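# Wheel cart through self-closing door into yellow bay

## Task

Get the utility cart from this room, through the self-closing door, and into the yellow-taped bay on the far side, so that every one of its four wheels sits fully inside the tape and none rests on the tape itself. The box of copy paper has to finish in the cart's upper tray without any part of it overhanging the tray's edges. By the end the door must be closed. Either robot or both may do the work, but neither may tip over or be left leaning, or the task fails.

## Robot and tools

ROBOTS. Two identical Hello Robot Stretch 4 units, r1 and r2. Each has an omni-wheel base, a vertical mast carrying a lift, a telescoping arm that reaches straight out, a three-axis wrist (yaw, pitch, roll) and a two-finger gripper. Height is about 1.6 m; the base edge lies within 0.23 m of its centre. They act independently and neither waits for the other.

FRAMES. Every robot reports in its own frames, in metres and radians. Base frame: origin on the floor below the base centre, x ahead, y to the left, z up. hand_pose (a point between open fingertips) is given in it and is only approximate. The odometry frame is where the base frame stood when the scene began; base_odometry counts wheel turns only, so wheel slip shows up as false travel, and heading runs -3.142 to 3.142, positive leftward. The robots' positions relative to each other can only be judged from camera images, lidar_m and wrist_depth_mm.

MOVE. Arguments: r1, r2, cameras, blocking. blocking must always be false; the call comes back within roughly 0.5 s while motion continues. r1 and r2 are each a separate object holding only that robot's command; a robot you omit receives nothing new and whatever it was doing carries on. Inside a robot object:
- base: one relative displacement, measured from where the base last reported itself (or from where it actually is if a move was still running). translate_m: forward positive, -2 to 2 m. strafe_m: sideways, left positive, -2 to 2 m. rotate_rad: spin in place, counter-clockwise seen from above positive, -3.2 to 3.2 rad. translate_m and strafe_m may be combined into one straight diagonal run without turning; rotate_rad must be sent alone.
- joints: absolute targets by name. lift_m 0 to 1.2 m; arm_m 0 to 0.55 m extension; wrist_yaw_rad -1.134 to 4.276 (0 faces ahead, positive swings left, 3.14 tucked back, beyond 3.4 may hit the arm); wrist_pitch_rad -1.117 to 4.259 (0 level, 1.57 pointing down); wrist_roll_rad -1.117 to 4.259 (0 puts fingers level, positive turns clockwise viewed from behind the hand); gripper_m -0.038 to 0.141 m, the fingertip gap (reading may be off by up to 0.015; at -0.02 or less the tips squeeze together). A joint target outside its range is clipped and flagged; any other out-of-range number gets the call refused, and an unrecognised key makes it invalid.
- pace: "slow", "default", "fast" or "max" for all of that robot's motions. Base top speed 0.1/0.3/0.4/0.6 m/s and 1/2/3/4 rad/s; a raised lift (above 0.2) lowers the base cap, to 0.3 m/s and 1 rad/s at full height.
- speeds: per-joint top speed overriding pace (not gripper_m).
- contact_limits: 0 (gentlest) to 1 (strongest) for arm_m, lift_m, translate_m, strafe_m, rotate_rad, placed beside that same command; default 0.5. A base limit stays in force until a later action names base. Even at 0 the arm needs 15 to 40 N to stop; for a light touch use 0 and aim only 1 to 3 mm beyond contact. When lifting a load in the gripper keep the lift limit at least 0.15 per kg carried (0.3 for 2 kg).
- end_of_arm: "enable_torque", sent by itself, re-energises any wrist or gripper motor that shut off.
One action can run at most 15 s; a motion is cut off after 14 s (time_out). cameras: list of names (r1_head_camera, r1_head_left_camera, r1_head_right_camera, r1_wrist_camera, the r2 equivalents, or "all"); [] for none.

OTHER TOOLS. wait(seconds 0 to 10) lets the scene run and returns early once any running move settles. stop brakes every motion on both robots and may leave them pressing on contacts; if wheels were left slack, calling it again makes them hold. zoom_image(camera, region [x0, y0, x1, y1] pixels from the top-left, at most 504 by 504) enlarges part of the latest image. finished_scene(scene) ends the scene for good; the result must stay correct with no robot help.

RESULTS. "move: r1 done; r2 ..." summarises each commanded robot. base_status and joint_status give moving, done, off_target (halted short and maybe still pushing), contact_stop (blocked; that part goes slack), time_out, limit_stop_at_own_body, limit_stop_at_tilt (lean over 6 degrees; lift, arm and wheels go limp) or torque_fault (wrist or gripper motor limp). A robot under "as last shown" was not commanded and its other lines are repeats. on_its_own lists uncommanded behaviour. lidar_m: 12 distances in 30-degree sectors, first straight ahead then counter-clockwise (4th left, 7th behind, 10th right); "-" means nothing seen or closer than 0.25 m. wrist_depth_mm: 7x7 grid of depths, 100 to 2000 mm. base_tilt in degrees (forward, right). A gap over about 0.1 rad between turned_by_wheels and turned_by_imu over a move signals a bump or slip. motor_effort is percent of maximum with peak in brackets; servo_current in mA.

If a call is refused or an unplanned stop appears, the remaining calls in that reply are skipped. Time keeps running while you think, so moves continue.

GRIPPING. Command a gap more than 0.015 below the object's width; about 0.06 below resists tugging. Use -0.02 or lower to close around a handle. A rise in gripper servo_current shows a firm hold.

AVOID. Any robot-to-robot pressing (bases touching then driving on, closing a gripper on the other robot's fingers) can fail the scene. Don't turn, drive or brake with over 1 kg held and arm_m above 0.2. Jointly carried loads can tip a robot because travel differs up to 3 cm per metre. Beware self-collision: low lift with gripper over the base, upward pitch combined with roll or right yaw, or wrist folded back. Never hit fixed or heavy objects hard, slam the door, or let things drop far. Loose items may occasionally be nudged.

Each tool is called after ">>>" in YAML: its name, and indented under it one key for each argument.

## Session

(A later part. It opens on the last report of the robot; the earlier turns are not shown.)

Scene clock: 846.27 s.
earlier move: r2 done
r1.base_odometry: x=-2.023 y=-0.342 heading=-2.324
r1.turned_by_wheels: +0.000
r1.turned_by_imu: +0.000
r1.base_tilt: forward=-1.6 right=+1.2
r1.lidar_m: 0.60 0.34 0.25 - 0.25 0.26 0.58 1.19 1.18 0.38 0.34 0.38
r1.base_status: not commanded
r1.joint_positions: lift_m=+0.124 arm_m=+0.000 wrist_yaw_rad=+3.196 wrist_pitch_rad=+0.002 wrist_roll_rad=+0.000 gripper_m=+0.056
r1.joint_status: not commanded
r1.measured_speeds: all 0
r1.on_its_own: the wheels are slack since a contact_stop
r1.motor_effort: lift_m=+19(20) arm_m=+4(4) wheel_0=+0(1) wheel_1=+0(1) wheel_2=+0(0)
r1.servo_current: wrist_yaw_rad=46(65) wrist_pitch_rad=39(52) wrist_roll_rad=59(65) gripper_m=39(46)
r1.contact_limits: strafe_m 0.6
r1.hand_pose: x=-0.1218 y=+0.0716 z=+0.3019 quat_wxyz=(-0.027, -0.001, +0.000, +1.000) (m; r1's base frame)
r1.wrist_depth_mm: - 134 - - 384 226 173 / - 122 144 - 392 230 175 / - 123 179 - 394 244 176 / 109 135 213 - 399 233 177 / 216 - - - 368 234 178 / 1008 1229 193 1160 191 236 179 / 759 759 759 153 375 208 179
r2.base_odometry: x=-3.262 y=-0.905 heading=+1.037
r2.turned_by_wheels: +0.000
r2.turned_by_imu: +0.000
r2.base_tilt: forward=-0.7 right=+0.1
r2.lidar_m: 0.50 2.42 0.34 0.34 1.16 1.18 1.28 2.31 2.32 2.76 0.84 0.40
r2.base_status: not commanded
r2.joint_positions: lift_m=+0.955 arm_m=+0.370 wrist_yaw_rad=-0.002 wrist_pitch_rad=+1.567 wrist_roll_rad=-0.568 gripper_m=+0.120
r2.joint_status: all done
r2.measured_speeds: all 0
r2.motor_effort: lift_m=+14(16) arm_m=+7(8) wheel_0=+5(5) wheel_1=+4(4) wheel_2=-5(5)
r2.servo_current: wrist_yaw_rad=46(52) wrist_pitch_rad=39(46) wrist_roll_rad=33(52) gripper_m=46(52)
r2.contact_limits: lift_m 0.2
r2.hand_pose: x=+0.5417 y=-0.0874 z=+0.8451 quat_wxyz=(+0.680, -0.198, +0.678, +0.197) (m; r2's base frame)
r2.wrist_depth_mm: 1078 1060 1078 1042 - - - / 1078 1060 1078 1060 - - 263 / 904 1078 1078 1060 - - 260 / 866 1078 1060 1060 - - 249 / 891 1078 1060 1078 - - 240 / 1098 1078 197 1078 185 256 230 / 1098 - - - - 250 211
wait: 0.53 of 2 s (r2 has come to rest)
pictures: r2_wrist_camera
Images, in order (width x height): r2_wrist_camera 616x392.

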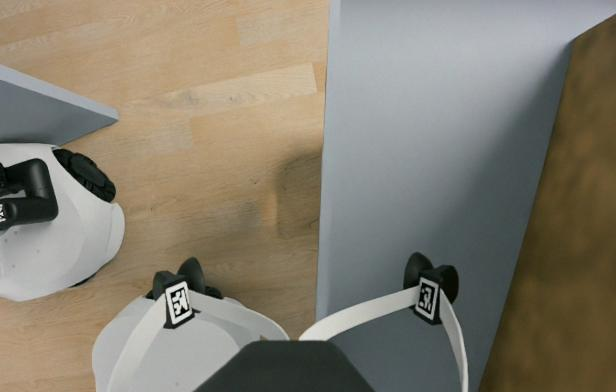

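>>> move:
  r2: {"joints":{"lift_m":0.93},"speeds":{"lift_m":0.03},"contact_limits":{"lift_m":0.1}}
  blocking: false

>>> wait:
  seconds: 2
  cameras: ["r2_wrist_camera"]

Scene clock: 849.93 s.
move: r2 moving
r1: as last shown
r1.lidar_m: 0.62 0.30 0.25 - 0.25 0.25 0.56 1.21 1.19 0.39 0.32 0.35
r1.on_its_own: the wheels are slack since a contact_stop
r1.motor_effort: lift_m=+19(20) arm_m=+4(4) wheel_0=-1(1) wheel_1=+0(0) wheel_2=+0(0)
r1.servo_current: wrist_yaw_rad=65(72) wrist_pitch_rad=46(46) wrist_roll_rad=52(59) gripper_m=39(46)
r1.contact_limits: strafe_m 0.6
r1.wrist_depth_mm: - 135 - - 384 227 173 / - 122 145 - 392 229 175 / - 124 179 - 394 244 176 / 109 135 213 - 399 233 177 / 216 - - - 368 235 178 / 1025 1182 195 1138 191 236 178 / 759 759 759 154 375 209 179
r2.base_odometry: x=-3.262 y=-0.905 heading=+1.037
r2.turned_by_wheels: +0.000
r2.turned_by_imu: +0.000
r2.base_tilt: forward=-0.6 right=+0.1
r2.lidar_m: 0.50 2.41 0.35 0.35 1.14 1.17 1.29 2.33 2.34 2.79 0.84 0.39
r2.base_status: not commanded
r2.joint_positions: lift_m=+0.942 arm_m=+0.370 wrist_yaw_rad=-0.002 wrist_pitch_rad=+1.567 wrist_roll_rad=-0.568 gripper_m=+0.120
r2.joint_status: lift_m moving
r2.measured_speeds: translate_m=+0.000 strafe_m=+0.000 rotate_rad=+0.000 lift_m=-0.030 arm_m=+0.000 wrist_yaw_rad=+0.000 wrist_pitch_rad=+0.000 wrist_roll_rad=+0.000
r2.motor_effort: lift_m=+11(16) arm_m=+8(8) wheel_0=+5(5) wheel_1=+4(4) wheel_2=-5(5)
r2.servo_current: wrist_yaw_rad=52(65) wrist_pitch_rad=46(46) wrist_roll_rad=46(52) gripper_m=52(59)
r2.contact_limits: lift_m 0.1
r2.hand_pose: x=+0.5417 y=-0.0874 z=+0.8316 quat_wxyz=(+0.680, -0.198, +0.678, +0.197) (m; r2's base frame)
r2.wrist_depth_mm: 1060 1042 1060 1042 - - - / 1078 1078 1078 1060 - - - / 904 1060 1060 1042 - - 251 / 866 1060 1060 1060 - - 248 / 854 1078 1060 1060 - - 236 / 1078 1078 198 1042 185 253 230 / 1098 - - - - - 210
pictures: none

Scene clock: 850.63 s.
earlier move: r2 done
r1.base_odometry: x=-2.023 y=-0.342 heading=-2.324
r1.turned_by_wheels: +0.000
r1.turned_by_imu: +0.000
r1.base_tilt: forward=-1.6 right=+1.3
r1.lidar_m: 0.57 0.34 0.25 - 0.25 0.25 0.57 1.18 1.16 0.39 0.32 0.39
r1.base_status: not commanded
r1.joint_positions: lift_m=+0.124 arm_m=+0.000 wrist_yaw_rad=+3.196 wrist_pitch_rad=+0.002 wrist_roll_rad=+0.000 gripper_m=+0.056
r1.joint_status: not commanded
r1.measured_speeds: all 0
r1.on_its_own: the wheels are slack since a contact_stop
r1.motor_effort: lift_m=+20(20) arm_m=+4(4) wheel_0=+0(1) wheel_1=+0(0) wheel_2=+0(0)
r1.servo_current: wrist_yaw_rad=52(72) wrist_pitch_rad=46(52) wrist_roll_rad=46(65) gripper_m=39(52)
r1.contact_limits: strafe_m 0.6
r1.hand_pose: x=-0.1218 y=+0.0716 z=+0.3019 quat_wxyz=(-0.027, -0.001, +0.000, +1.000) (m; r1's base frame)
r1.wrist_depth_mm: - 135 - - 384 225 173 / - 122 145 - 392 230 174 / - 124 178 - 397 245 176 / 109 135 213 - 402 233 177 / 216 - - - 370 234 178 / 1008 1205 194 1205 191 235 178 / 759 759 741 153 373 209 178
r2.base_odometry: x=-3.262 y=-0.905 heading=+1.037
r2.turned_by_wheels: +0.000
r2.turned_by_imu: +0.000
r2.base_tilt: forward=-0.6 right=+0.1
r2.lidar_m: 0.51 2.41 0.34 0.34 1.12 1.17 1.31 2.31 2.33 2.78 0.79 0.39
r2.base_status: not commanded
r2.joint_positions: lift_m=+0.930 arm_m=+0.370 wrist_yaw_rad=-0.002 wrist_pitch_rad=+1.567 wrist_roll_rad=-0.568 gripper_m=+0.120
r2.joint_status: all done
r2.measured_speeds: all 0
r2.motor_effort: lift_m=+14(16) arm_m=+8(8) wheel_0=+5(5) wheel_1=+4(5) wheel_2=-5(5)
r2.servo_current: wrist_yaw_rad=39(65) wrist_pitch_rad=39(52) wrist_roll_rad=52(59) gripper_m=46(59)
r2.contact_limits: lift_m 0.1
r2.hand_pose: x=+0.5417 y=-0.0874 z=+0.8201 quat_wxyz=(+0.680, -0.198, +0.678, +0.197) (m; r2's base frame)
r2.wrist_depth_mm: 1060 1042 1042 1042 - - - / 1042 1042 1042 1042 - - - / 917 1042 1042 1025 - - - / 831 1025 1042 1042 - - 244 / 842 1042 1042 1060 - - 240 / 1078 1060 198 1042 185 247 231 / 1060 - - - - - 211
wait: 0.70 of 2 s (r2 has come to rest)
pictures: r2_wrist_camera
Images, in order (width x height): r2_wrist_camera 616x392.

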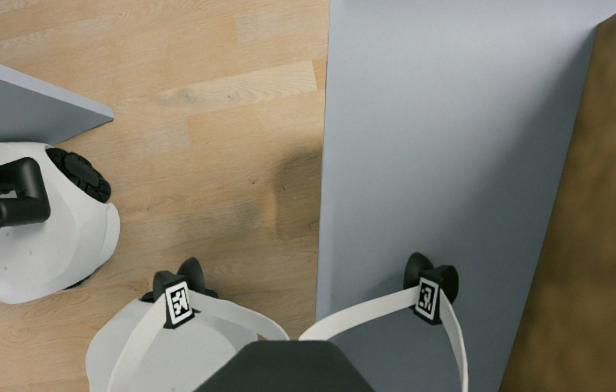

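>>> move:
  r2: {"joints":{"lift_m":0.905},"speeds":{"lift_m":0.03},"contact_limits":{"lift_m":0.05}}
  blocking: false

>>> wait:
  seconds: 2
  cameras: ["r2_wrist_camera"]

>>> zoom_image:
  camera: "r2_wrist_camera"
  region: [250, 150, 550, 390]

Scene clock: 859.07 s.
move: r2 moving
r1: as last shown
r1.lidar_m: 0.61 0.32 0.25 - 0.25 0.25 0.57 1.18 1.18 0.40 0.33 0.35
r1.on_its_own: the wheels are slack since a contact_stop
r1.motor_effort: lift_m=+19(20) arm_m=+4(4) wheel_0=+0(1) wheel_1=+0(0) wheel_2=+0(0)
r1.servo_current: wrist_yaw_rad=46(72) wrist_pitch_rad=39(46) wrist_roll_rad=59(59) gripper_m=33(46)
r1.contact_limits: strafe_m 0.6
r1.wrist_depth_mm: - 134 - - 384 227 174 / - 122 144 - 394 230 175 / - 124 179 - 394 244 177 / 109 136 213 - 397 233 178 / 215 - - - 370 235 178 / 1008 1255 193 1182 191 235 178 / 750 750 750 153 375 208 179
r2.base_odometry: x=-3.262 y=-0.905 heading=+1.037
r2.turned_by_wheels: +0.000
r2.turned_by_imu: +0.001
r2.base_tilt: forward=-0.7 right=+0.1
r2.lidar_m: 0.48 2.44 0.35 0.35 1.18 1.18 1.31 2.32 2.31 2.78 0.84 0.40
r2.base_status: not commanded
r2.joint_positions: lift_m=+0.917 arm_m=+0.370 wrist_yaw_rad=-0.002 wrist_pitch_rad=+1.567 wrist_roll_rad=-0.568 gripper_m=+0.120
r2.joint_status: lift_m moving
r2.measured_speeds: translate_m=+0.000 strafe_m=+0.000 rotate_rad=+0.000 lift_m=-0.028 arm_m=+0.000 wrist_yaw_rad=+0.000 wrist_pitch_rad=+0.000 wrist_roll_rad=+0.000
r2.motor_effort: lift_m=+8(14) arm_m=+7(8) wheel_0=+5(5) wheel_1=+4(4) wheel_2=-5(5)
r2.servo_current: wrist_yaw_rad=52(52) wrist_pitch_rad=46(52) wrist_roll_rad=52(65) gripper_m=52(52)
r2.contact_limits: lift_m 0.05
r2.hand_pose: x=+0.5417 y=-0.0874 z=+0.8070 quat_wxyz=(+0.680, -0.198, +0.678, +0.197) (m; r2's base frame)
r2.wrist_depth_mm: 1060 1025 1025 1008 - - - / 1042 1025 1025 1025 - - - / 960 1025 1042 1025 - - - / 831 1042 1042 1025 - - 236 / 842 1042 1042 1042 - - 235 / 1060 1042 198 1042 189 181 229 / 1042 - - - - - 210
pictures: none

Scene clock: 859.70 s.
earlier move: r2 contact_stop
r1.base_odometry: x=-2.023 y=-0.342 heading=-2.324
r1.turned_by_wheels: +0.000
r1.turned_by_imu: +0.000
r1.base_tilt: forward=-1.6 right=+1.3
r1.lidar_m: 0.59 0.32 0.25 - 0.25 0.25 0.54 1.23 1.20 0.40 0.33 0.37
r1.base_status: not commanded
r1.joint_positions: lift_m=+0.124 arm_m=+0.000 wrist_yaw_rad=+3.196 wrist_pitch_rad=+0.002 wrist_roll_rad=+0.000 gripper_m=+0.056
r1.joint_status: not commanded
r1.measured_speeds: all 0
r1.on_its_own: the wheels are slack since a contact_stop
r1.motor_effort: lift_m=+19(20) arm_m=+4(4) wheel_0=+0(1) wheel_1=+0(0) wheel_2=+0(0)
r1.servo_current: wrist_yaw_rad=52(72) wrist_pitch_rad=46(52) wrist_roll_rad=39(59) gripper_m=46(46)
r1.contact_limits: strafe_m 0.6
r1.hand_pose: x=-0.1218 y=+0.0716 z=+0.3019 quat_wxyz=(-0.027, -0.001, +0.000, +1.000) (m; r1's base frame)
r1.wrist_depth_mm: - 135 - - 382 226 173 / - 122 144 - 392 229 175 / - 124 178 - 394 245 176 / 109 135 213 - 399 233 177 / 216 - - - 368 234 178 / 991 1205 194 1182 191 235 179 / 759 759 750 153 375 208 179
r2.base_odometry: x=-3.262 y=-0.905 heading=+1.037
r2.turned_by_wheels: +0.000
r2.turned_by_imu: +0.000
r2.base_tilt: forward=-0.6 right=+0.1
r2.lidar_m: 0.50 2.43 0.35 0.35 1.15 1.20 1.31 2.32 2.34 2.75 0.81 0.40
r2.base_status: not commanded
r2.joint_positions: lift_m=+0.927 arm_m=+0.370 wrist_yaw_rad=-0.002 wrist_pitch_rad=+1.567 wrist_roll_rad=-0.568 gripper_m=+0.120
r2.joint_status: lift_m contact_stop (moved -0.003 of -0.025)
r2.measured_speeds: all 0
r2.on_its_own: lift_m is slack since a contact_stop (your +0.905 is given up)
r2.motor_effort: lift_m=+19(19) arm_m=+7(8) wheel_0=+4(5) wheel_1=+3(4) wheel_2=-2(5)
r2.servo_current: wrist_yaw_rad=46(52) wrist_pitch_rad=46(52) wrist_roll_rad=52(72) gripper_m=52(52)
r2.contact_limits: lift_m 0.05
r2.hand_pose: x=+0.5417 y=-0.0874 z=+0.8168 quat_wxyz=(+0.680, -0.198, +0.678, +0.197) (m; r2's base frame)
r2.wrist_depth_mm: 1060 1042 1025 1042 - - - / 1060 1042 1025 1008 - - - / 931 1025 1042 1042 - - - / 842 1042 1042 1025 - - 239 / 854 1060 1042 1025 - - 234 / 1078 1060 198 1042 185 - 231 / 1078 - - - - - 211
wait: 0.63 of 2 s (r2 has come to rest)
pictures: r2_wrist_camera
Images, in order (width x height): r2_wrist_camera 616x392.

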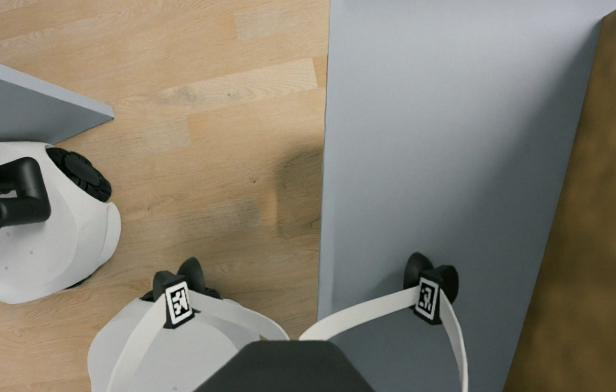

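Scaled by 1.680.

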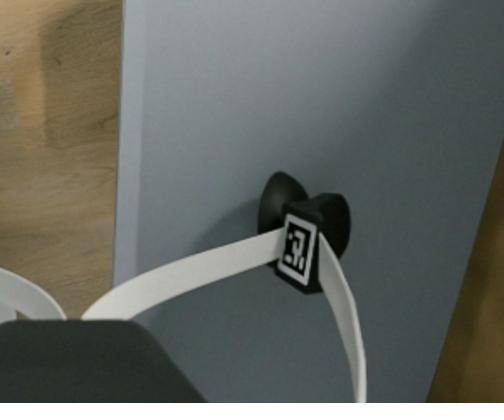

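>>> move:
  r2: {"joints":{"lift_m":0.936}}
  blocking: false

>>> wait:
  seconds: 1

>>> move:
  r2: {"joints":{"gripper_m":-0.035}}
  blocking: false

>>> wait:
  seconds: 3
  cameras: ["r2_wrist_camera"]

Scene clock: 865.70 s.
move: r2 moving
r1: as last shown
r1.lidar_m: 0.60 0.33 0.25 - 0.25 0.25 0.58 1.19 1.17 0.41 0.33 0.39
r1.on_its_own: the wheels are slack since a contact_stop
r1.motor_effort: lift_m=+19(20) arm_m=+4(4) wheel_0=+0(0) wheel_1=+0(0) wheel_2=+0(0)
r1.servo_current: wrist_yaw_rad=59(78) wrist_pitch_rad=46(52) wrist_roll_rad=46(59) gripper_m=33(46)
r1.contact_limits: strafe_m 0.6
r1.wrist_depth_mm: - 135 - - 382 226 174 / - 122 144 - 389 229 174 / - 124 178 - 397 244 176 / 109 135 213 - 394 234 178 / 216 - - - 366 234 178 / 1025 1205 193 1160 191 235 178 / 759 759 759 153 373 208 178
r2.base_odometry: x=-3.262 y=-0.905 heading=+1.037
r2.turned_by_wheels: +0.000
r2.turned_by_imu: +0.000
r2.base_tilt: forward=-0.7 right=+0.1
r2.lidar_m: 0.47 2.42 0.34 0.33 1.15 1.16 1.31 2.32 2.33 2.77 0.83 0.39
r2.base_status: not commanded
r2.joint_positions: lift_m=+0.936 arm_m=+0.370 wrist_yaw_rad=-0.002 wrist_pitch_rad=+1.567 wrist_roll_rad=-0.568 gripper_m=+0.120
r2.joint_status: lift_m moving
r2.measured_speeds: all 0
r2.motor_effort: lift_m=+22(25) arm_m=+7(8) wheel_0=+4(4) wheel_1=+3(4) wheel_2=-2(3)
r2.servo_current: wrist_yaw_rad=39(52) wrist_pitch_rad=39(46) wrist_roll_rad=46(59) gripper_m=52(59)
r2.hand_pose: x=+0.5417 y=-0.0874 z=+0.8255 quat_wxyz=(+0.680, -0.198, +0.678, +0.197) (m; r2's base frame)
r2.wrist_depth_mm: 1060 1060 1042 1025 - - - / 1042 1042 1060 1042 - - - / 904 1060 1042 1025 - - 248 / 854 1060 1042 1042 - - 244 / 842 1060 1060 1060 - - 240 / 1078 1078 198 1042 185 252 231 / 1098 - - - - - 212
pictures: none

Scene clock: 865.83 s.
earlier move: r2 done
r1.base_odometry: x=-2.023 y=-0.342 heading=-2.324
r1.turned_by_wheels: +0.000
r1.turned_by_imu: +0.000
r1.base_tilt: forward=-1.6 right=+1.3
r1.lidar_m: 0.59 0.34 0.25 - 0.25 0.26 0.59 1.21 1.19 0.42 0.33 0.38
r1.base_status: not commanded
r1.joint_positions: lift_m=+0.124 arm_m=+0.000 wrist_yaw_rad=+3.196 wrist_pitch_rad=+0.002 wrist_roll_rad=+0.000 gripper_m=+0.056
r1.joint_status: not commanded
r1.measured_speeds: all 0
r1.on_its_own: the wheels are slack since a contact_stop
r1.motor_effort: lift_m=+20(20) arm_m=+4(4) wheel_0=+0(0) wheel_1=+0(0) wheel_2=+0(0)
r1.servo_current: wrist_yaw_rad=59(78) wrist_pitch_rad=46(52) wrist_roll_rad=46(59) gripper_m=46(46)
r1.contact_limits: strafe_m 0.6
r1.hand_pose: x=-0.1218 y=+0.0716 z=+0.3019 quat_wxyz=(-0.027, -0.001, +0.000, +1.000) (m; r1's base frame)
r1.wrist_depth_mm: - 135 - - 387 226 173 / - 123 144 - 394 230 175 / - 123 178 - 394 244 176 / 109 135 213 - 399 233 178 / 216 - - - 366 234 178 / 1025 1205 194 1182 191 235 179 / 750 759 750 153 373 208 178
r2.base_odometry: x=-3.262 y=-0.905 heading=+1.037
r2.turned_by_wheels: +0.000
r2.turned_by_imu: +0.000
r2.base_tilt: forward=-0.6 right=+0.1
r2.lidar_m: 0.49 2.42 0.36 0.35 1.13 1.20 1.30 2.31 2.32 2.77 0.81 0.41
r2.base_status: not commanded
r2.joint_positions: lift_m=+0.936 arm_m=+0.370 wrist_yaw_rad=-0.002 wrist_pitch_rad=+1.567 wrist_roll_rad=-0.568 gripper_m=+0.120
r2.joint_status: all done
r2.measured_speeds: all 0
r2.motor_effort: lift_m=+21(25) arm_m=+7(8) wheel_0=+4(4) wheel_1=+3(4) wheel_2=-3(3)
r2.servo_current: wrist_yaw_rad=52(52) wrist_pitch_rad=39(46) wrist_roll_rad=59(59) gripper_m=46(59)
r2.hand_pose: x=+0.5417 y=-0.0874 z=+0.8255 quat_wxyz=(+0.680, -0.198, +0.678, +0.197) (m; r2's base frame)
r2.wrist_depth_mm: 1060 1060 1025 1042 - - - / 1060 1060 1042 1042 - - - / 904 1060 1042 1042 - - 250 / 854 1042 1060 1060 - - 245 / 854 1060 1060 1060 - - 240 / 1078 1078 197 1060 185 251 231 / 1078 - - - - - 211
wait: 0.13 of 1 s (r2 has come to rest)
pictures: none

Scene clock: 866.33 s.
move: r2 moving
r1: as last shown
r1.lidar_m: 0.58 0.33 0.25 - 0.25 0.26 0.57 1.21 1.20 0.39 0.31 0.38
r1.on_its_own: the wheels are slack since a contact_stop
r1.servo_current: wrist_yaw_rad=33(72) wrist_pitch_rad=46(46) wrist_roll_rad=39(59) gripper_m=46(46)
r1.contact_limits: strafe_m 0.6
r1.wrist_depth_mm: - 134 - - 387 228 173 / - 122 144 - 392 229 175 / - 124 179 - 394 245 176 / 109 135 213 - 399 232 177 / 216 - - - 368 234 178 / 1025 1229 194 1182 191 234 178 / 768 759 750 153 375 209 178
r2.base_odometry: x=-3.262 y=-0.905 heading=+1.037
r2.turned_by_wheels: +0.000
r2.turned_by_imu: +0.000
r2.base_tilt: forward=-0.7 right=+0.1
r2.lidar_m: 0.49 2.41 0.33 0.35 1.15 1.18 1.32 2.32 2.34 2.77 0.80 0.41
r2.base_status: not commanded
r2.joint_positions: lift_m=+0.936 arm_m=+0.370 wrist_yaw_rad=-0.002 wrist_pitch_rad=+1.567 wrist_roll_rad=-0.568 gripper_m=+0.106
r2.joint_status: gripper_m moving
r2.measured_speeds: all 0
r2.motor_effort: lift_m=+21(21) arm_m=+7(8) wheel_0=+4(4) wheel_1=+4(4) wheel_2=-3(3)
r2.servo_current: wrist_yaw_rad=52(59) wrist_pitch_rad=39(46) wrist_roll_rad=59(59) gripper_m=124(124)
r2.hand_pose: x=+0.5417 y=-0.0874 z=+0.8255 quat_wxyz=(+0.680, -0.198, +0.678, +0.197) (m; r2's base frame)
r2.wrist_depth_mm: 1042 1042 1042 1025 - - - / 1060 1060 1060 1042 - - - / 917 1060 1042 1025 - - 248 / 854 1060 1042 1042 - - 245 / 854 1060 1042 1042 - - 240 / 1098 1060 195 1042 185 252 231 / 1078 - - - - - 211
pictures: none

Scene clock: 868.10 s.
earlier move: r2 done
r1.base_odometry: x=-2.023 y=-0.342 heading=-2.324
r1.turned_by_wheels: +0.000
r1.turned_by_imu: +0.000
r1.base_tilt: forward=-1.6 right=+1.3
r1.lidar_m: 0.57 0.31 0.25 - 0.25 0.27 0.58 1.21 1.17 0.39 0.33 0.37
r1.base_status: not commanded
r1.joint_positions: lift_m=+0.124 arm_m=+0.000 wrist_yaw_rad=+3.196 wrist_pitch_rad=+0.002 wrist_roll_rad=+0.000 gripper_m=+0.056
r1.joint_status: not commanded
r1.measured_speeds: all 0
r1.on_its_own: the wheels are slack since a contact_stop
r1.motor_effort: lift_m=+19(20) arm_m=+4(4) wheel_0=-1(1) wheel_1=+0(0) wheel_2=+0(0)
r1.servo_current: wrist_yaw_rad=52(72) wrist_pitch_rad=46(52) wrist_roll_rad=52(72) gripper_m=39(46)
r1.contact_limits: strafe_m 0.6
r1.hand_pose: x=-0.1218 y=+0.0716 z=+0.3019 quat_wxyz=(-0.027, -0.001, +0.000, +1.000) (m; r1's base frame)
r1.wrist_depth_mm: - 135 - - 382 226 174 / - 122 145 - 392 229 175 / - 124 178 - 394 244 176 / 109 136 213 - 402 233 178 / 216 - - - 370 234 178 / 1008 1205 193 1182 191 235 179 / 750 759 768 153 375 208 179
r2.base_odometry: x=-3.262 y=-0.905 heading=+1.036
r2.turned_by_wheels: -0.001
r2.turned_by_imu: +0.000
r2.base_tilt: forward=-0.7 right=+0.0
r2.lidar_m: 0.47 2.40 0.35 0.35 1.15 1.17 1.32 2.32 2.34 2.78 0.84 0.39
r2.base_status: not commanded
r2.joint_positions: lift_m=+0.936 arm_m=+0.370 wrist_yaw_rad=-0.002 wrist_pitch_rad=+1.567 wrist_roll_rad=-0.568 gripper_m=-0.033
r2.joint_status: all done
r2.measured_speeds: all 0
r2.motor_effort: lift_m=+21(21) arm_m=+6(8) wheel_0=-2(4) wheel_1=+2(4) wheel_2=-2(3)
r2.servo_current: wrist_yaw_rad=33(59) wrist_pitch_rad=46(46) wrist_roll_rad=52(59) gripper_m=143(241)
r2.hand_pose: x=+0.5418 y=-0.0874 z=+0.8255 quat_wxyz=(+0.680, -0.198, +0.678, +0.197) (m; r2's base frame)
r2.wrist_depth_mm: 1042 1042 1042 1042 - - - / 1060 1042 1025 1060 - - - / 891 1060 1042 1025 - - 243 / 854 1042 1042 1025 - - 241 / 854 1060 1042 1025 - - 227 / 1060 1078 186 198 178 244 213 / 1078 - - - - 219 205
wait: 1.77 of 3 s (r2 has come to rest)
pictures: r2_wrist_camera
Images, in order (width x height): r2_wrist_camera 616x392.

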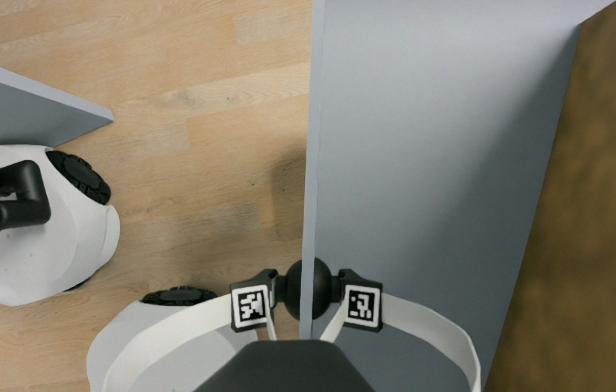

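>>> move:
  r2: {"base":{"translate_m":-0.25,"strafe_m":-0.05},"pace":"slow"}
  blocking: false

>>> wait:
  seconds: 4
  cameras: ["r2_wrist_camera","r2_head_camera","r1_head_right_camera"]

Scene clock: 874.73 s.
move: r2 moving
r1: as last shown
r1.lidar_m: 0.60 0.33 0.25 - 0.25 0.27 0.59 1.20 1.18 0.39 0.32 0.39
r1.on_its_own: the wheels are slack since a contact_stop
r1.motor_effort: lift_m=+20(20) arm_m=+4(4) wheel_0=+0(1) wheel_1=+0(0) wheel_2=+0(0)
r1.servo_current: wrist_yaw_rad=46(65) wrist_pitch_rad=39(52) wrist_roll_rad=59(65) gripper_m=39(46)
r1.contact_limits: strafe_m 0.6
r1.wrist_depth_mm: - 135 - - 387 225 174 / - 122 145 - 387 229 175 / - 123 178 - 397 244 176 / 109 136 213 - 399 232 177 / 217 - - - 368 235 178 / 991 1255 195 1160 191 234 179 / 741 759 750 153 370 209 178
r2.base_odometry: x=-3.266 y=-0.916 heading=+1.036
r2.turned_by_wheels: +0.000
r2.turned_by_imu: +0.001
r2.base_tilt: forward=-0.6 right=+0.0
r2.lidar_m: 0.50 2.44 0.32 0.33 1.18 1.18 1.30 2.31 2.31 2.76 0.87 0.40
r2.base_status: translate_m moving; strafe_m moving
r2.joint_positions: lift_m=+0.936 arm_m=+0.370 wrist_yaw_rad=+0.000 wrist_pitch_rad=+1.566 wrist_roll_rad=-0.568 gripper_m=-0.033
r2.joint_status: not commanded
r2.measured_speeds: translate_m=-0.047 strafe_m=-0.009 rotate_rad=+0.001 lift_m=+0.000 arm_m=+0.000 wrist_yaw_rad=+0.005 wrist_pitch_rad=-0.007 wrist_roll_rad=+0.000
r2.motor_effort: lift_m=+21(21) arm_m=+5(7) wheel_0=-6(7) wheel_1=-8(8) wheel_2=+13(13)
r2.servo_current: wrist_yaw_rad=33(59) wrist_pitch_rad=46(46) wrist_roll_rad=46(59) gripper_m=137(150)
r2.hand_pose: x=+0.5421 y=-0.0874 z=+0.8255 quat_wxyz=(+0.680, -0.199, +0.677, +0.198) (m; r2's base frame)
r2.wrist_depth_mm: 1060 1042 1042 1042 - - - / 1042 1042 1042 1060 - - 249 / 931 1060 1060 1025 - - 251 / 842 1042 1042 1060 - - 240 / 842 1060 1042 1060 - - 228 / 1060 1060 185 196 172 246 213 / 1060 - - - - 132 205
pictures: none

Scene clock: 878.03 s.
earlier move: r2 done
r1.base_odometry: x=-2.023 y=-0.342 heading=-2.324
r1.turned_by_wheels: +0.000
r1.turned_by_imu: +0.000
r1.base_tilt: forward=-1.6 right=+1.3
r1.lidar_m: 0.56 0.33 0.25 - 0.25 0.25 0.56 1.21 1.20 0.46 0.50 0.52
r1.base_status: not commanded
r1.joint_positions: lift_m=+0.124 arm_m=+0.000 wrist_yaw_rad=+3.196 wrist_pitch_rad=+0.002 wrist_roll_rad=+0.000 gripper_m=+0.056
r1.joint_status: not commanded
r1.measured_speeds: all 0
r1.on_its_own: the wheels are slack since a contact_stop
r1.motor_effort: lift_m=+19(20) arm_m=+4(4) wheel_0=+0(1) wheel_1=+0(0) wheel_2=+0(0)
r1.servo_current: wrist_yaw_rad=46(72) wrist_pitch_rad=39(52) wrist_roll_rad=52(65) gripper_m=39(52)
r1.contact_limits: strafe_m 0.6
r1.hand_pose: x=-0.1218 y=+0.0716 z=+0.3019 quat_wxyz=(-0.027, -0.001, +0.000, +1.000) (m; r1's base frame)
r1.wrist_depth_mm: - 135 - - 382 227 173 / - 122 145 - 389 228 175 / - 124 179 - 399 244 176 / 109 136 213 - 399 233 177 / 215 - - - 368 235 178 / 1042 1229 195 1182 191 234 179 / 759 750 759 153 373 209 178
r2.base_odometry: x=-3.346 y=-1.145 heading=+1.037
r2.turned_by_wheels: +0.001
r2.turned_by_imu: +0.002
r2.base_tilt: forward=-0.7 right=+0.1
r2.lidar_m: 0.50 0.58 0.47 0.59 3.88 0.99 1.17 2.11 2.11 2.50 4.54 0.48
r2.base_status: done
r2.joint_positions: lift_m=+0.936 arm_m=+0.370 wrist_yaw_rad=+0.001 wrist_pitch_rad=+1.565 wrist_roll_rad=-0.570 gripper_m=-0.033
r2.joint_status: not commanded
r2.measured_speeds: all 0
r2.motor_effort: lift_m=+21(21) arm_m=+4(7) wheel_0=+2(11) wheel_1=-4(10) wheel_2=+12(15)
r2.servo_current: wrist_yaw_rad=46(65) wrist_pitch_rad=46(52) wrist_roll_rad=52(59) gripper_m=117(150)
r2.hand_pose: x=+0.5426 y=-0.0874 z=+0.8256 quat_wxyz=(+0.680, -0.200, +0.677, +0.199) (m; r2's base frame)
r2.wrist_depth_mm: - 1060 1060 - - 225 - / 691 1060 1042 - - 222 175 / 854 917 1060 - - 230 182 / 842 1060 1060 - - 230 186 / 1060 1042 1042 203 - 235 196 / 1078 1060 186 187 175 247 200 / 1060 - - - - - 207
wait: 3.30 of 4 s (r2 has come to rest)
pictures: r1_head_right_camera, r2_head_camera, r2_wrist_camera
Images, in order (width x height): r1_head_right_camera 420x672, r2_head_camera 420x560, r2_wrist_camera 616x392.

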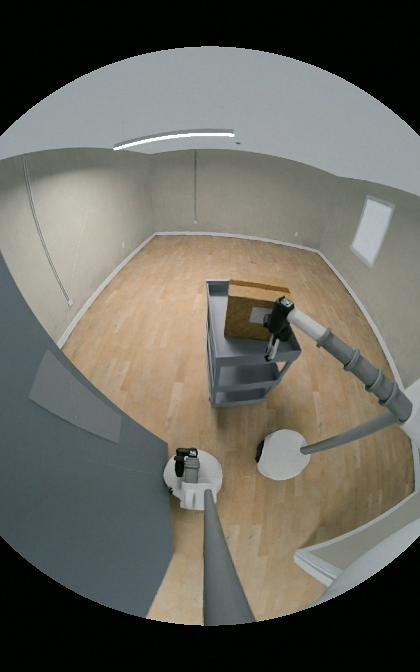

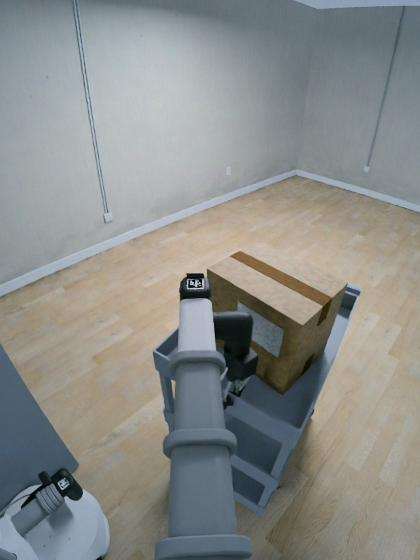

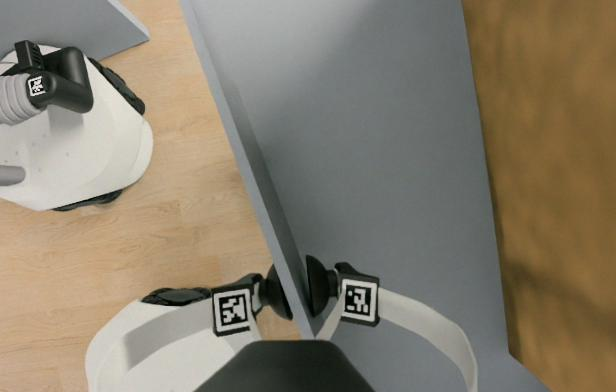

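>>> move:
  r2: {"base":{"translate_m":-0.37},"pace":"slow"}
  blocking: false

>>> wait:
  seconds: 6
  cameras: ["r2_wrist_camera","r2_head_camera","r1_head_right_camera"]

Scene clock: 887.93 s.
move: r2 moving
r1: as last shown
r1.lidar_m: 0.53 0.31 0.25 - 0.25 0.25 0.55 1.19 1.19 0.46 0.48 0.53
r1.on_its_own: the wheels are slack since a contact_stop
r1.motor_effort: lift_m=+20(20) arm_m=+4(4) wheel_0=+0(1) wheel_1=+0(0) wheel_2=+0(0)
r1.servo_current: wrist_yaw_rad=72(72) wrist_pitch_rad=39(46) wrist_roll_rad=46(72) gripper_m=46(46)
r1.contact_limits: strafe_m 0.6
r1.wrist_depth_mm: - 135 - - 382 227 174 / - 122 144 - 389 229 174 / - 124 178 - 394 244 176 / 109 135 213 - 399 234 177 / 216 - - - 366 235 178 / 1008 1229 194 1182 190 235 179 / 759 750 759 153 370 208 178
r2.base_odometry: x=-3.352 y=-1.156 heading=+1.038
r2.turned_by_wheels: +0.001
r2.turned_by_imu: +0.001
r2.base_tilt: forward=-0.6 right=+0.1
r2.lidar_m: 0.51 0.56 0.47 0.65 3.91 0.97 1.15 2.08 2.09 2.50 4.53 0.49
r2.base_status: translate_m moving
r2.joint_positions: lift_m=+0.936 arm_m=+0.370 wrist_yaw_rad=+0.002 wrist_pitch_rad=+1.565 wrist_roll_rad=-0.570 gripper_m=-0.033
r2.joint_status: not commanded
r2.measured_speeds: translate_m=-0.048 strafe_m=+0.000 rotate_rad=+0.000 lift_m=+0.000 arm_m=+0.000 wrist_yaw_rad=+0.001 wrist_pitch_rad=+0.000 wrist_roll_rad=-0.001
r2.motor_effort: lift_m=+21(21) arm_m=+4(4) wheel_0=-1(4) wheel_1=-4(6) wheel_2=+17(17)
r2.servo_current: wrist_yaw_rad=39(52) wrist_pitch_rad=39(52) wrist_roll_rad=59(59) gripper_m=130(130)
r2.hand_pose: x=+0.5427 y=-0.0874 z=+0.8256 quat_wxyz=(+0.680, -0.200, +0.676, +0.199) (m; r2's base frame)
r2.wrist_depth_mm: - 1078 1042 - - 229 - / 683 1060 1060 - - 224 178 / 842 904 1060 - - 234 187 / 866 1060 1042 - - 236 189 / 1060 1060 1060 198 - 240 201 / 1078 1060 183 196 177 238 205 / 1042 - - - - - 211
pictures: none

Scene clock: 892.40 s.
earlier move: r2 done
r1.base_odometry: x=-2.023 y=-0.342 heading=-2.324
r1.turned_by_wheels: +0.000
r1.turned_by_imu: +0.000
r1.base_tilt: forward=-1.6 right=+1.3
r1.lidar_m: 0.48 0.31 0.25 - 0.25 0.25 0.56 1.20 0.77 0.63 0.39 0.39
r1.base_status: not commanded
r1.joint_positions: lift_m=+0.124 arm_m=+0.000 wrist_yaw_rad=+3.196 wrist_pitch_rad=+0.002 wrist_roll_rad=+0.000 gripper_m=+0.056
r1.joint_status: not commanded
r1.measured_speeds: all 0
r1.on_its_own: the wheels are slack since a contact_stop
r1.motor_effort: lift_m=+19(20) arm_m=+4(4) wheel_0=+0(1) wheel_1=+0(1) wheel_2=+0(0)
r1.servo_current: wrist_yaw_rad=52(72) wrist_pitch_rad=33(52) wrist_roll_rad=52(72) gripper_m=46(52)
r1.contact_limits: strafe_m 0.6
r1.hand_pose: x=-0.1218 y=+0.0716 z=+0.3019 quat_wxyz=(-0.027, -0.001, +0.000, +1.000) (m; r1's base frame)
r1.wrist_depth_mm: - 135 - - 387 226 173 / - 122 145 - 392 229 175 / - 123 178 - 397 245 176 / 109 135 213 - 402 234 178 / 216 - - - 368 234 178 / 1025 1205 194 1205 191 236 179 / 750 759 750 154 375 209 178
r2.base_odometry: x=-3.534 y=-1.463 heading=+1.037
r2.turned_by_wheels: +0.000
r2.turned_by_imu: +0.000
r2.base_tilt: forward=-0.7 right=+0.0
r2.lidar_m: 0.51 0.55 0.75 1.20 0.72 0.70 0.85 1.55 1.84 2.19 3.96 0.55
r2.base_status: done
r2.joint_positions: lift_m=+0.936 arm_m=+0.370 wrist_yaw_rad=+0.003 wrist_pitch_rad=+1.565 wrist_roll_rad=-0.572 gripper_m=-0.033
r2.joint_status: not commanded
r2.measured_speeds: all 0
r2.motor_effort: lift_m=+21(21) arm_m=+4(4) wheel_0=-2(14) wheel_1=-4(8) wheel_2=+10(17)
r2.servo_current: wrist_yaw_rad=39(65) wrist_pitch_rad=52(52) wrist_roll_rad=46(65) gripper_m=124(137)
r2.hand_pose: x=+0.5429 y=-0.0874 z=+0.8256 quat_wxyz=(+0.680, -0.201, +0.676, +0.200) (m; r2's base frame)
r2.wrist_depth_mm: 248 - - - 200 149 - / - - - - 241 178 - / 1060 - - - - 212 175 / 1078 1060 - - - 242 209 / 1060 1078 1060 - - - - / 1060 1060 202 200 173 - - / 1060 139 - - - - -
wait: 4.47 of 6 s (r2 has come to rest)
pictures: r1_head_right_camera, r2_head_camera, r2_wrist_camera
Images, in order (width x height): r1_head_right_camera 420x672, r2_head_camera 420x560, r2_wrist_camera 616x392.

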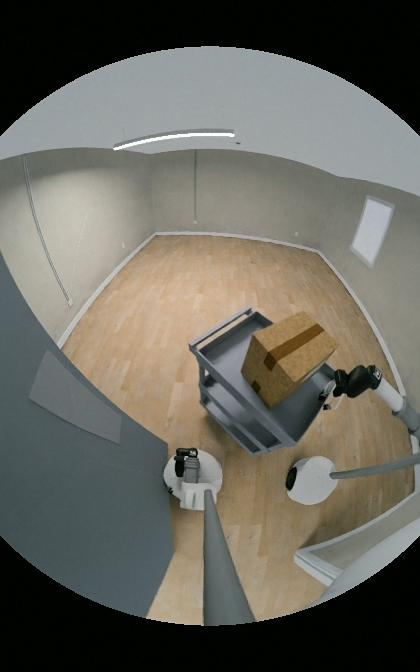

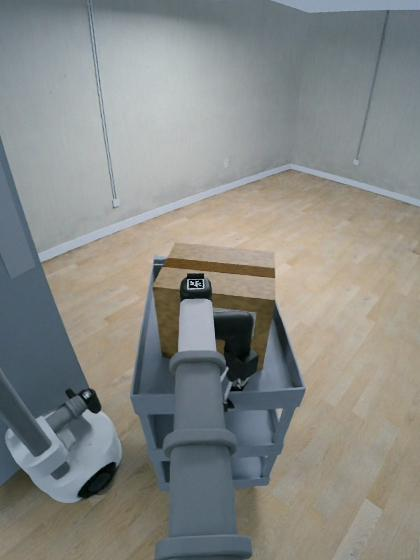

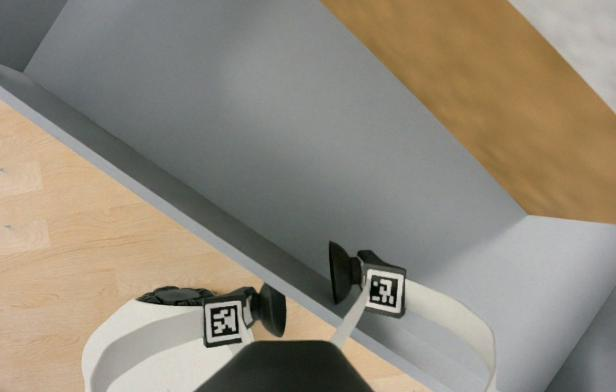

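>>> move:
  r2: {"joints":{"gripper_m":0.1}}
  blocking: false

>>> wait:
  seconds: 2

>>> move:
  r2: {"joints":{"lift_m":1.05}}
  blocking: false

>>> wait:
  seconds: 1.5

>>> move:
  r2: {"joints":{"wrist_roll_rad":1.57}}
  blocking: false

>>> wait:
  seconds: 3
  cameras: ["r2_wrist_camera","r2_head_camera"]

Scene clock: 904.93 s.
move: r2 moving
r1: as last shown
r1.lidar_m: 0.48 0.33 0.25 - 0.25 0.25 0.57 1.19 0.77 0.64 0.38 0.39
r1.on_its_own: the wheels are slack since a contact_stop
r1.motor_effort: lift_m=+20(20) arm_m=+4(4) wheel_0=+0(1) wheel_1=+0(0) wheel_2=+0(0)
r1.servo_current: wrist_yaw_rad=52(65) wrist_pitch_rad=46(46) wrist_roll_rad=46(59) gripper_m=39(46)
r1.contact_limits: strafe_m 0.6
r1.wrist_depth_mm: - 135 - - 382 226 173 / - 122 144 - 389 230 174 / - 124 179 - 397 244 176 / 109 135 213 - 399 234 177 / 216 - - - 368 234 178 / 1008 1229 194 1182 191 234 178 / 750 759 750 154 373 209 178
r2.base_odometry: x=-3.534 y=-1.463 heading=+1.037
r2.turned_by_wheels: +0.000
r2.turned_by_imu: +0.000
r2.base_tilt: forward=-0.7 right=+0.1
r2.lidar_m: 0.51 0.55 0.77 1.17 0.70 0.70 0.86 1.58 1.84 2.21 3.96 0.55
r2.base_status: not commanded
r2.joint_positions: lift_m=+0.936 arm_m=+0.370 wrist_yaw_rad=+0.003 wrist_pitch_rad=+1.565 wrist_roll_rad=-0.572 gripper_m=-0.009
r2.joint_status: gripper_m moving
r2.measured_speeds: translate_m=+0.000 strafe_m=+0.000 rotate_rad=+0.000 lift_m=+0.001 arm_m=+0.000 wrist_yaw_rad=+0.000 wrist_pitch_rad=+0.000 wrist_roll_rad=+0.000
r2.motor_effort: lift_m=+20(21) arm_m=+4(4) wheel_0=-2(2) wheel_1=-4(4) wheel_2=+10(10)
r2.servo_current: wrist_yaw_rad=46(65) wrist_pitch_rad=46(52) wrist_roll_rad=39(65) gripper_m=91(137)
r2.hand_pose: x=+0.5429 y=-0.0874 z=+0.8256 quat_wxyz=(+0.680, -0.201, +0.676, +0.200) (m; r2's base frame)
r2.wrist_depth_mm: 251 - - 255 199 148 - / - - - - 232 175 - / 1060 - - - - 209 173 / 1060 1060 - - - 241 208 / 1060 1042 1060 - - - - / 1060 1078 189 198 177 - - / 1060 136 - - - - -
pictures: none

Scene clock: 906.47 s.
earlier move: r2 done
r1.base_odometry: x=-2.023 y=-0.342 heading=-2.324
r1.turned_by_wheels: +0.000
r1.turned_by_imu: +0.000
r1.base_tilt: forward=-1.6 right=+1.3
r1.lidar_m: 0.47 0.35 0.25 - 0.25 0.27 0.58 1.20 0.76 0.65 0.37 0.39
r1.base_status: not commanded
r1.joint_positions: lift_m=+0.124 arm_m=+0.000 wrist_yaw_rad=+3.196 wrist_pitch_rad=+0.002 wrist_roll_rad=+0.000 gripper_m=+0.056
r1.joint_status: not commanded
r1.measured_speeds: all 0
r1.on_its_own: the wheels are slack since a contact_stop
r1.motor_effort: lift_m=+19(20) arm_m=+4(4) wheel_0=+0(1) wheel_1=+0(0) wheel_2=+0(0)
r1.servo_current: wrist_yaw_rad=46(78) wrist_pitch_rad=39(46) wrist_roll_rad=52(72) gripper_m=39(46)
r1.contact_limits: strafe_m 0.6
r1.hand_pose: x=-0.1218 y=+0.0716 z=+0.3019 quat_wxyz=(-0.027, -0.001, +0.000, +1.000) (m; r1's base frame)
r1.wrist_depth_mm: - 134 - - 384 227 173 / - 122 144 - 389 229 175 / - 124 178 - 397 245 176 / 109 135 213 - 399 233 178 / 215 - - - 368 234 178 / 1025 1205 193 1205 191 235 179 / 759 750 741 153 375 209 178
r2.base_odometry: x=-3.534 y=-1.463 heading=+1.037
r2.turned_by_wheels: +0.000
r2.turned_by_imu: +0.000
r2.base_tilt: forward=-0.7 right=+0.1
r2.lidar_m: 0.52 0.54 0.75 1.21 0.70 0.69 0.83 1.53 1.83 2.19 3.98 0.57
r2.base_status: not commanded
r2.joint_positions: lift_m=+0.936 arm_m=+0.370 wrist_yaw_rad=+0.003 wrist_pitch_rad=+1.566 wrist_roll_rad=-0.572 gripper_m=+0.100
r2.joint_status: all done
r2.measured_speeds: all 0
r2.motor_effort: lift_m=+16(21) arm_m=+4(4) wheel_0=-1(2) wheel_1=-4(5) wheel_2=+6(10)
r2.servo_current: wrist_yaw_rad=46(65) wrist_pitch_rad=39(52) wrist_roll_rad=39(65) gripper_m=52(137)
r2.hand_pose: x=+0.5425 y=-0.0874 z=+0.8259 quat_wxyz=(+0.680, -0.201, +0.677, +0.200) (m; r2's base frame)
r2.wrist_depth_mm: - - - - 205 153 - / - - - - 238 187 - / 1098 - - - - 219 180 / 1078 1060 - - - - 211 / 1078 1042 1060 - - - - / 1078 1042 189 1060 186 - - / 1098 - - - - - -
wait: 1.53 of 2 s (r2 has come to rest)
pictures: none

Scene clock: 906.97 s.
move: r2 moving
r1: as last shown
r1.lidar_m: 0.46 0.33 0.25 - 0.25 0.26 0.59 1.18 0.77 0.65 0.39 0.38
r1.on_its_own: the wheels are slack since a contact_stop
r1.servo_current: wrist_yaw_rad=39(72) wrist_pitch_rad=39(52) wrist_roll_rad=39(59) gripper_m=46(46)
r1.contact_limits: strafe_m 0.6
r1.wrist_depth_mm: - 135 - - 384 226 173 / - 122 145 - 389 229 175 / - 123 179 - 394 244 176 / 109 135 213 - 399 233 178 / 216 - - - 368 233 178 / 1025 1229 193 1182 191 235 178 / 759 750 768 154 375 209 179
r2.base_odometry: x=-3.534 y=-1.463 heading=+1.037
r2.turned_by_wheels: +0.000
r2.turned_by_imu: +0.000
r2.base_tilt: forward=-0.7 right=+0.1
r2.lidar_m: 0.51 0.55 0.77 1.22 0.70 0.70 0.85 1.59 1.83 2.21 3.95 0.56
r2.base_status: not commanded
r2.joint_positions: lift_m=+0.974 arm_m=+0.370 wrist_yaw_rad=+0.003 wrist_pitch_rad=+1.566 wrist_roll_rad=-0.572 gripper_m=+0.100
r2.joint_status: lift_m moving
r2.measured_speeds: translate_m=+0.000 strafe_m=+0.000 rotate_rad=+0.000 lift_m=+0.146 arm_m=+0.000 wrist_yaw_rad=+0.000 wrist_pitch_rad=+0.000 wrist_roll_rad=+0.000
r2.motor_effort: lift_m=+24(24) arm_m=+4(4) wheel_0=-2(2) wheel_1=-4(4) wheel_2=+6(6)
r2.servo_current: wrist_yaw_rad=46(59) wrist_pitch_rad=46(46) wrist_roll_rad=52(52) gripper_m=46(52)
r2.hand_pose: x=+0.5424 y=-0.0874 z=+0.8636 quat_wxyz=(+0.680, -0.201, +0.677, +0.200) (m; r2's base frame)
r2.wrist_depth_mm: 267 - - 282 206 152 - / 277 - - - 252 182 149 / 1098 - - - - 228 180 / 1098 1060 - - - 255 211 / 1098 1098 1098 - - - - / 1118 1098 190 1098 186 - 283 / 1118 137 - - - - 264
pictures: none

Scene clock: 908.00 s.
earlier move: r2 done
r1.base_odometry: x=-2.023 y=-0.342 heading=-2.324
r1.turned_by_wheels: +0.000
r1.turned_by_imu: +0.000
r1.base_tilt: forward=-1.6 right=+1.3
r1.lidar_m: 0.47 0.30 0.25 - 0.25 0.26 0.59 1.18 0.76 0.63 0.38 0.38
r1.base_status: not commanded
r1.joint_positions: lift_m=+0.124 arm_m=+0.000 wrist_yaw_rad=+3.196 wrist_pitch_rad=+0.002 wrist_roll_rad=+0.000 gripper_m=+0.056
r1.joint_status: not commanded
r1.measured_speeds: all 0
r1.on_its_own: the wheels are slack since a contact_stop
r1.motor_effort: lift_m=+20(20) arm_m=+4(4) wheel_0=+0(1) wheel_1=+0(0) wheel_2=+0(0)
r1.servo_current: wrist_yaw_rad=39(72) wrist_pitch_rad=39(52) wrist_roll_rad=39(59) gripper_m=46(46)
r1.contact_limits: strafe_m 0.6
r1.hand_pose: x=-0.1218 y=+0.0716 z=+0.3019 quat_wxyz=(-0.027, -0.001, +0.000, +1.000) (m; r1's base frame)
r1.wrist_depth_mm: - 135 - - 384 227 173 / - 122 144 - 389 229 175 / - 124 179 - 397 245 175 / 109 135 213 - 402 232 178 / 216 - - - 368 234 178 / 1008 1205 193 1182 191 236 179 / 750 759 750 153 373 209 179
r2.base_odometry: x=-3.534 y=-1.463 heading=+1.037
r2.turned_by_wheels: +0.000
r2.turned_by_imu: +0.000
r2.base_tilt: forward=-0.7 right=+0.0
r2.lidar_m: 0.51 0.54 0.76 1.18 0.68 0.70 0.86 1.56 1.83 2.17 3.93 0.55
r2.base_status: not commanded
r2.joint_positions: lift_m=+1.050 arm_m=+0.370 wrist_yaw_rad=+0.003 wrist_pitch_rad=+1.567 wrist_roll_rad=-0.572 gripper_m=+0.100
r2.joint_status: all done
r2.measured_speeds: all 0
r2.motor_effort: lift_m=+21(25) arm_m=+4(4) wheel_0=-2(2) wheel_1=-4(4) wheel_2=+6(6)
r2.servo_current: wrist_yaw_rad=39(59) wrist_pitch_rad=39(46) wrist_roll_rad=46(52) gripper_m=52(59)
r2.hand_pose: x=+0.5424 y=-0.0874 z=+0.9395 quat_wxyz=(+0.680, -0.201, +0.677, +0.200) (m; r2's base frame)
r2.wrist_depth_mm: 715 338 - 306 205 152 - / 1160 351 - - 270 180 149 / 1182 1160 - - 351 228 181 / 1182 1160 1160 - - 287 216 / 1182 1182 1160 1160 - - 330 / 1205 1182 189 1138 193 340 319 / 1182 1205 - - 1160 1160 1118
wait: 1.03 of 1.5 s (r2 has come to rest)
pictures: none

Scene clock: 908.50 s.
move: r2 moving
r1: as last shown
r1.lidar_m: 0.46 0.33 0.25 - 0.25 0.27 0.58 1.21 0.75 0.65 0.35 0.39
r1.on_its_own: the wheels are slack since a contact_stop
r1.motor_effort: lift_m=+20(20) arm_m=+4(4) wheel_0=+0(0) wheel_1=+0(0) wheel_2=+0(0)
r1.servo_current: wrist_yaw_rad=39(52) wrist_pitch_rad=39(46) wrist_roll_rad=46(59) gripper_m=46(46)
r1.contact_limits: strafe_m 0.6
r1.wrist_depth_mm: - 135 - - 384 227 173 / - 122 144 - 389 229 174 / - 124 178 - 399 245 175 / 109 135 213 - 399 233 178 / 215 - - - 370 235 178 / 1008 1229 193 1182 191 234 179 / 759 750 750 154 370 209 179
r2.base_odometry: x=-3.534 y=-1.463 heading=+1.037
r2.turned_by_wheels: +0.000
r2.turned_by_imu: +0.000
r2.base_tilt: forward=-0.7 right=+0.1
r2.lidar_m: 0.51 0.56 0.76 1.18 0.70 0.71 0.87 1.56 1.83 2.18 3.97 0.56
r2.base_status: not commanded
r2.joint_positions: lift_m=+1.050 arm_m=+0.370 wrist_yaw_rad=+0.003 wrist_pitch_rad=+1.567 wrist_roll_rad=+0.018 gripper_m=+0.100
r2.joint_status: wrist_roll_rad moving
r2.measured_speeds: translate_m=+0.000 strafe_m=+0.000 rotate_rad=+0.000 lift_m=+0.000 arm_m=+0.000 wrist_yaw_rad=+0.000 wrist_pitch_rad=+0.000 wrist_roll_rad=+1.820
r2.motor_effort: lift_m=+21(21) arm_m=+4(4) wheel_0=-2(2) wheel_1=-4(4) wheel_2=+6(6)
r2.servo_current: wrist_yaw_rad=39(52) wrist_pitch_rad=46(46) wrist_roll_rad=91(124) gripper_m=52(59)
r2.hand_pose: x=+0.5424 y=-0.0874 z=+0.9395 quat_wxyz=(+0.709, +0.005, +0.706, -0.005) (m; r2's base frame)
r2.wrist_depth_mm: 334 285 230 195 174 159 - / 338 - 336 296 256 246 1138 / 342 - - - - 345 1118 / 329 - - - - 340 1138 / 1182 1182 1138 1160 1160 1138 1118 / 1205 1182 195 1138 195 1138 1118 / 1205 1160 1182 - 1182 1160 1160
pictures: none

Scene clock: 909.83 s.
earlier move: r2 done
r1.base_odometry: x=-2.023 y=-0.342 heading=-2.324
r1.turned_by_wheels: +0.000
r1.turned_by_imu: +0.000
r1.base_tilt: forward=-1.6 right=+1.3
r1.lidar_m: 0.48 0.33 0.25 - 0.25 0.25 0.56 1.21 0.76 0.64 0.40 0.39
r1.base_status: not commanded
r1.joint_positions: lift_m=+0.124 arm_m=+0.000 wrist_yaw_rad=+3.196 wrist_pitch_rad=+0.002 wrist_roll_rad=+0.000 gripper_m=+0.056
r1.joint_status: not commanded
r1.measured_speeds: all 0
r1.on_its_own: the wheels are slack since a contact_stop
r1.motor_effort: lift_m=+20(20) arm_m=+4(4) wheel_0=+0(1) wheel_1=+0(0) wheel_2=+0(0)
r1.servo_current: wrist_yaw_rad=72(72) wrist_pitch_rad=39(46) wrist_roll_rad=65(65) gripper_m=39(46)
r1.contact_limits: strafe_m 0.6
r1.hand_pose: x=-0.1218 y=+0.0716 z=+0.3019 quat_wxyz=(-0.027, -0.001, +0.000, +1.000) (m; r1's base frame)
r1.wrist_depth_mm: - 135 - - 382 226 174 / - 122 144 - 389 229 175 / - 124 178 - 397 244 177 / 109 135 213 - 404 233 178 / 216 - - - 368 235 179 / 1025 1255 194 1182 191 235 179 / 750 759 768 153 373 209 178
r2.base_odometry: x=-3.534 y=-1.463 heading=+1.037
r2.turned_by_wheels: +0.000
r2.turned_by_imu: +0.000
r2.base_tilt: forward=-0.7 right=+0.1
r2.lidar_m: 0.52 0.54 0.77 1.19 0.70 0.70 0.84 1.57 1.85 2.18 3.92 0.55
r2.base_status: not commanded
r2.joint_positions: lift_m=+1.050 arm_m=+0.370 wrist_yaw_rad=+0.003 wrist_pitch_rad=+1.567 wrist_roll_rad=+1.568 gripper_m=+0.100
r2.joint_status: all done
r2.measured_speeds: all 0
r2.motor_effort: lift_m=+21(21) arm_m=+4(4) wheel_0=-2(2) wheel_1=-4(4) wheel_2=+6(6)
r2.servo_current: wrist_yaw_rad=52(59) wrist_pitch_rad=39(46) wrist_roll_rad=65(124) gripper_m=59(59)
r2.hand_pose: x=+0.5424 y=-0.0874 z=+0.9395 quat_wxyz=(+0.503, +0.500, +0.500, -0.497) (m; r2's base frame)
r2.wrist_depth_mm: 329 336 338 1160 1160 1138 1118 / 173 - - 1160 1160 1138 1138 / 181 253 - 1160 1138 1138 1138 / 189 286 - 1138 1160 - 1118 / 198 300 - 1138 1138 - - / 207 293 188 1138 195 - 1160 / 224 276 - - 1138 1160 1118
wait: 1.33 of 3 s (r2 has come to rest)
pictures: r2_head_camera, r2_wrist_camera
Images, in order (width x height): r2_head_camera 420x560, r2_wrist_camera 616x392.

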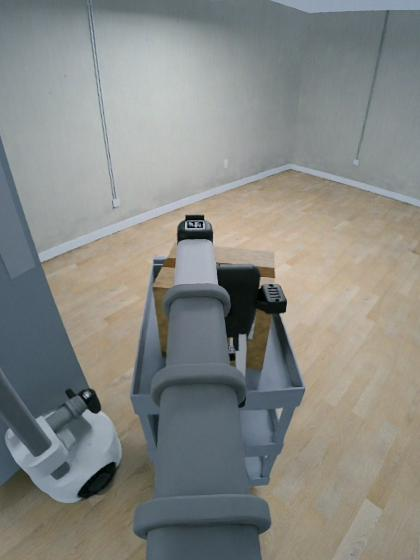

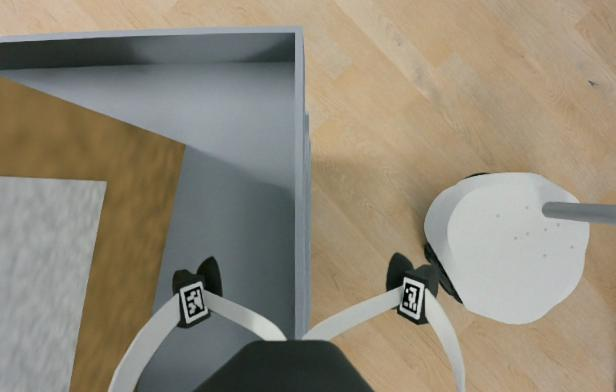

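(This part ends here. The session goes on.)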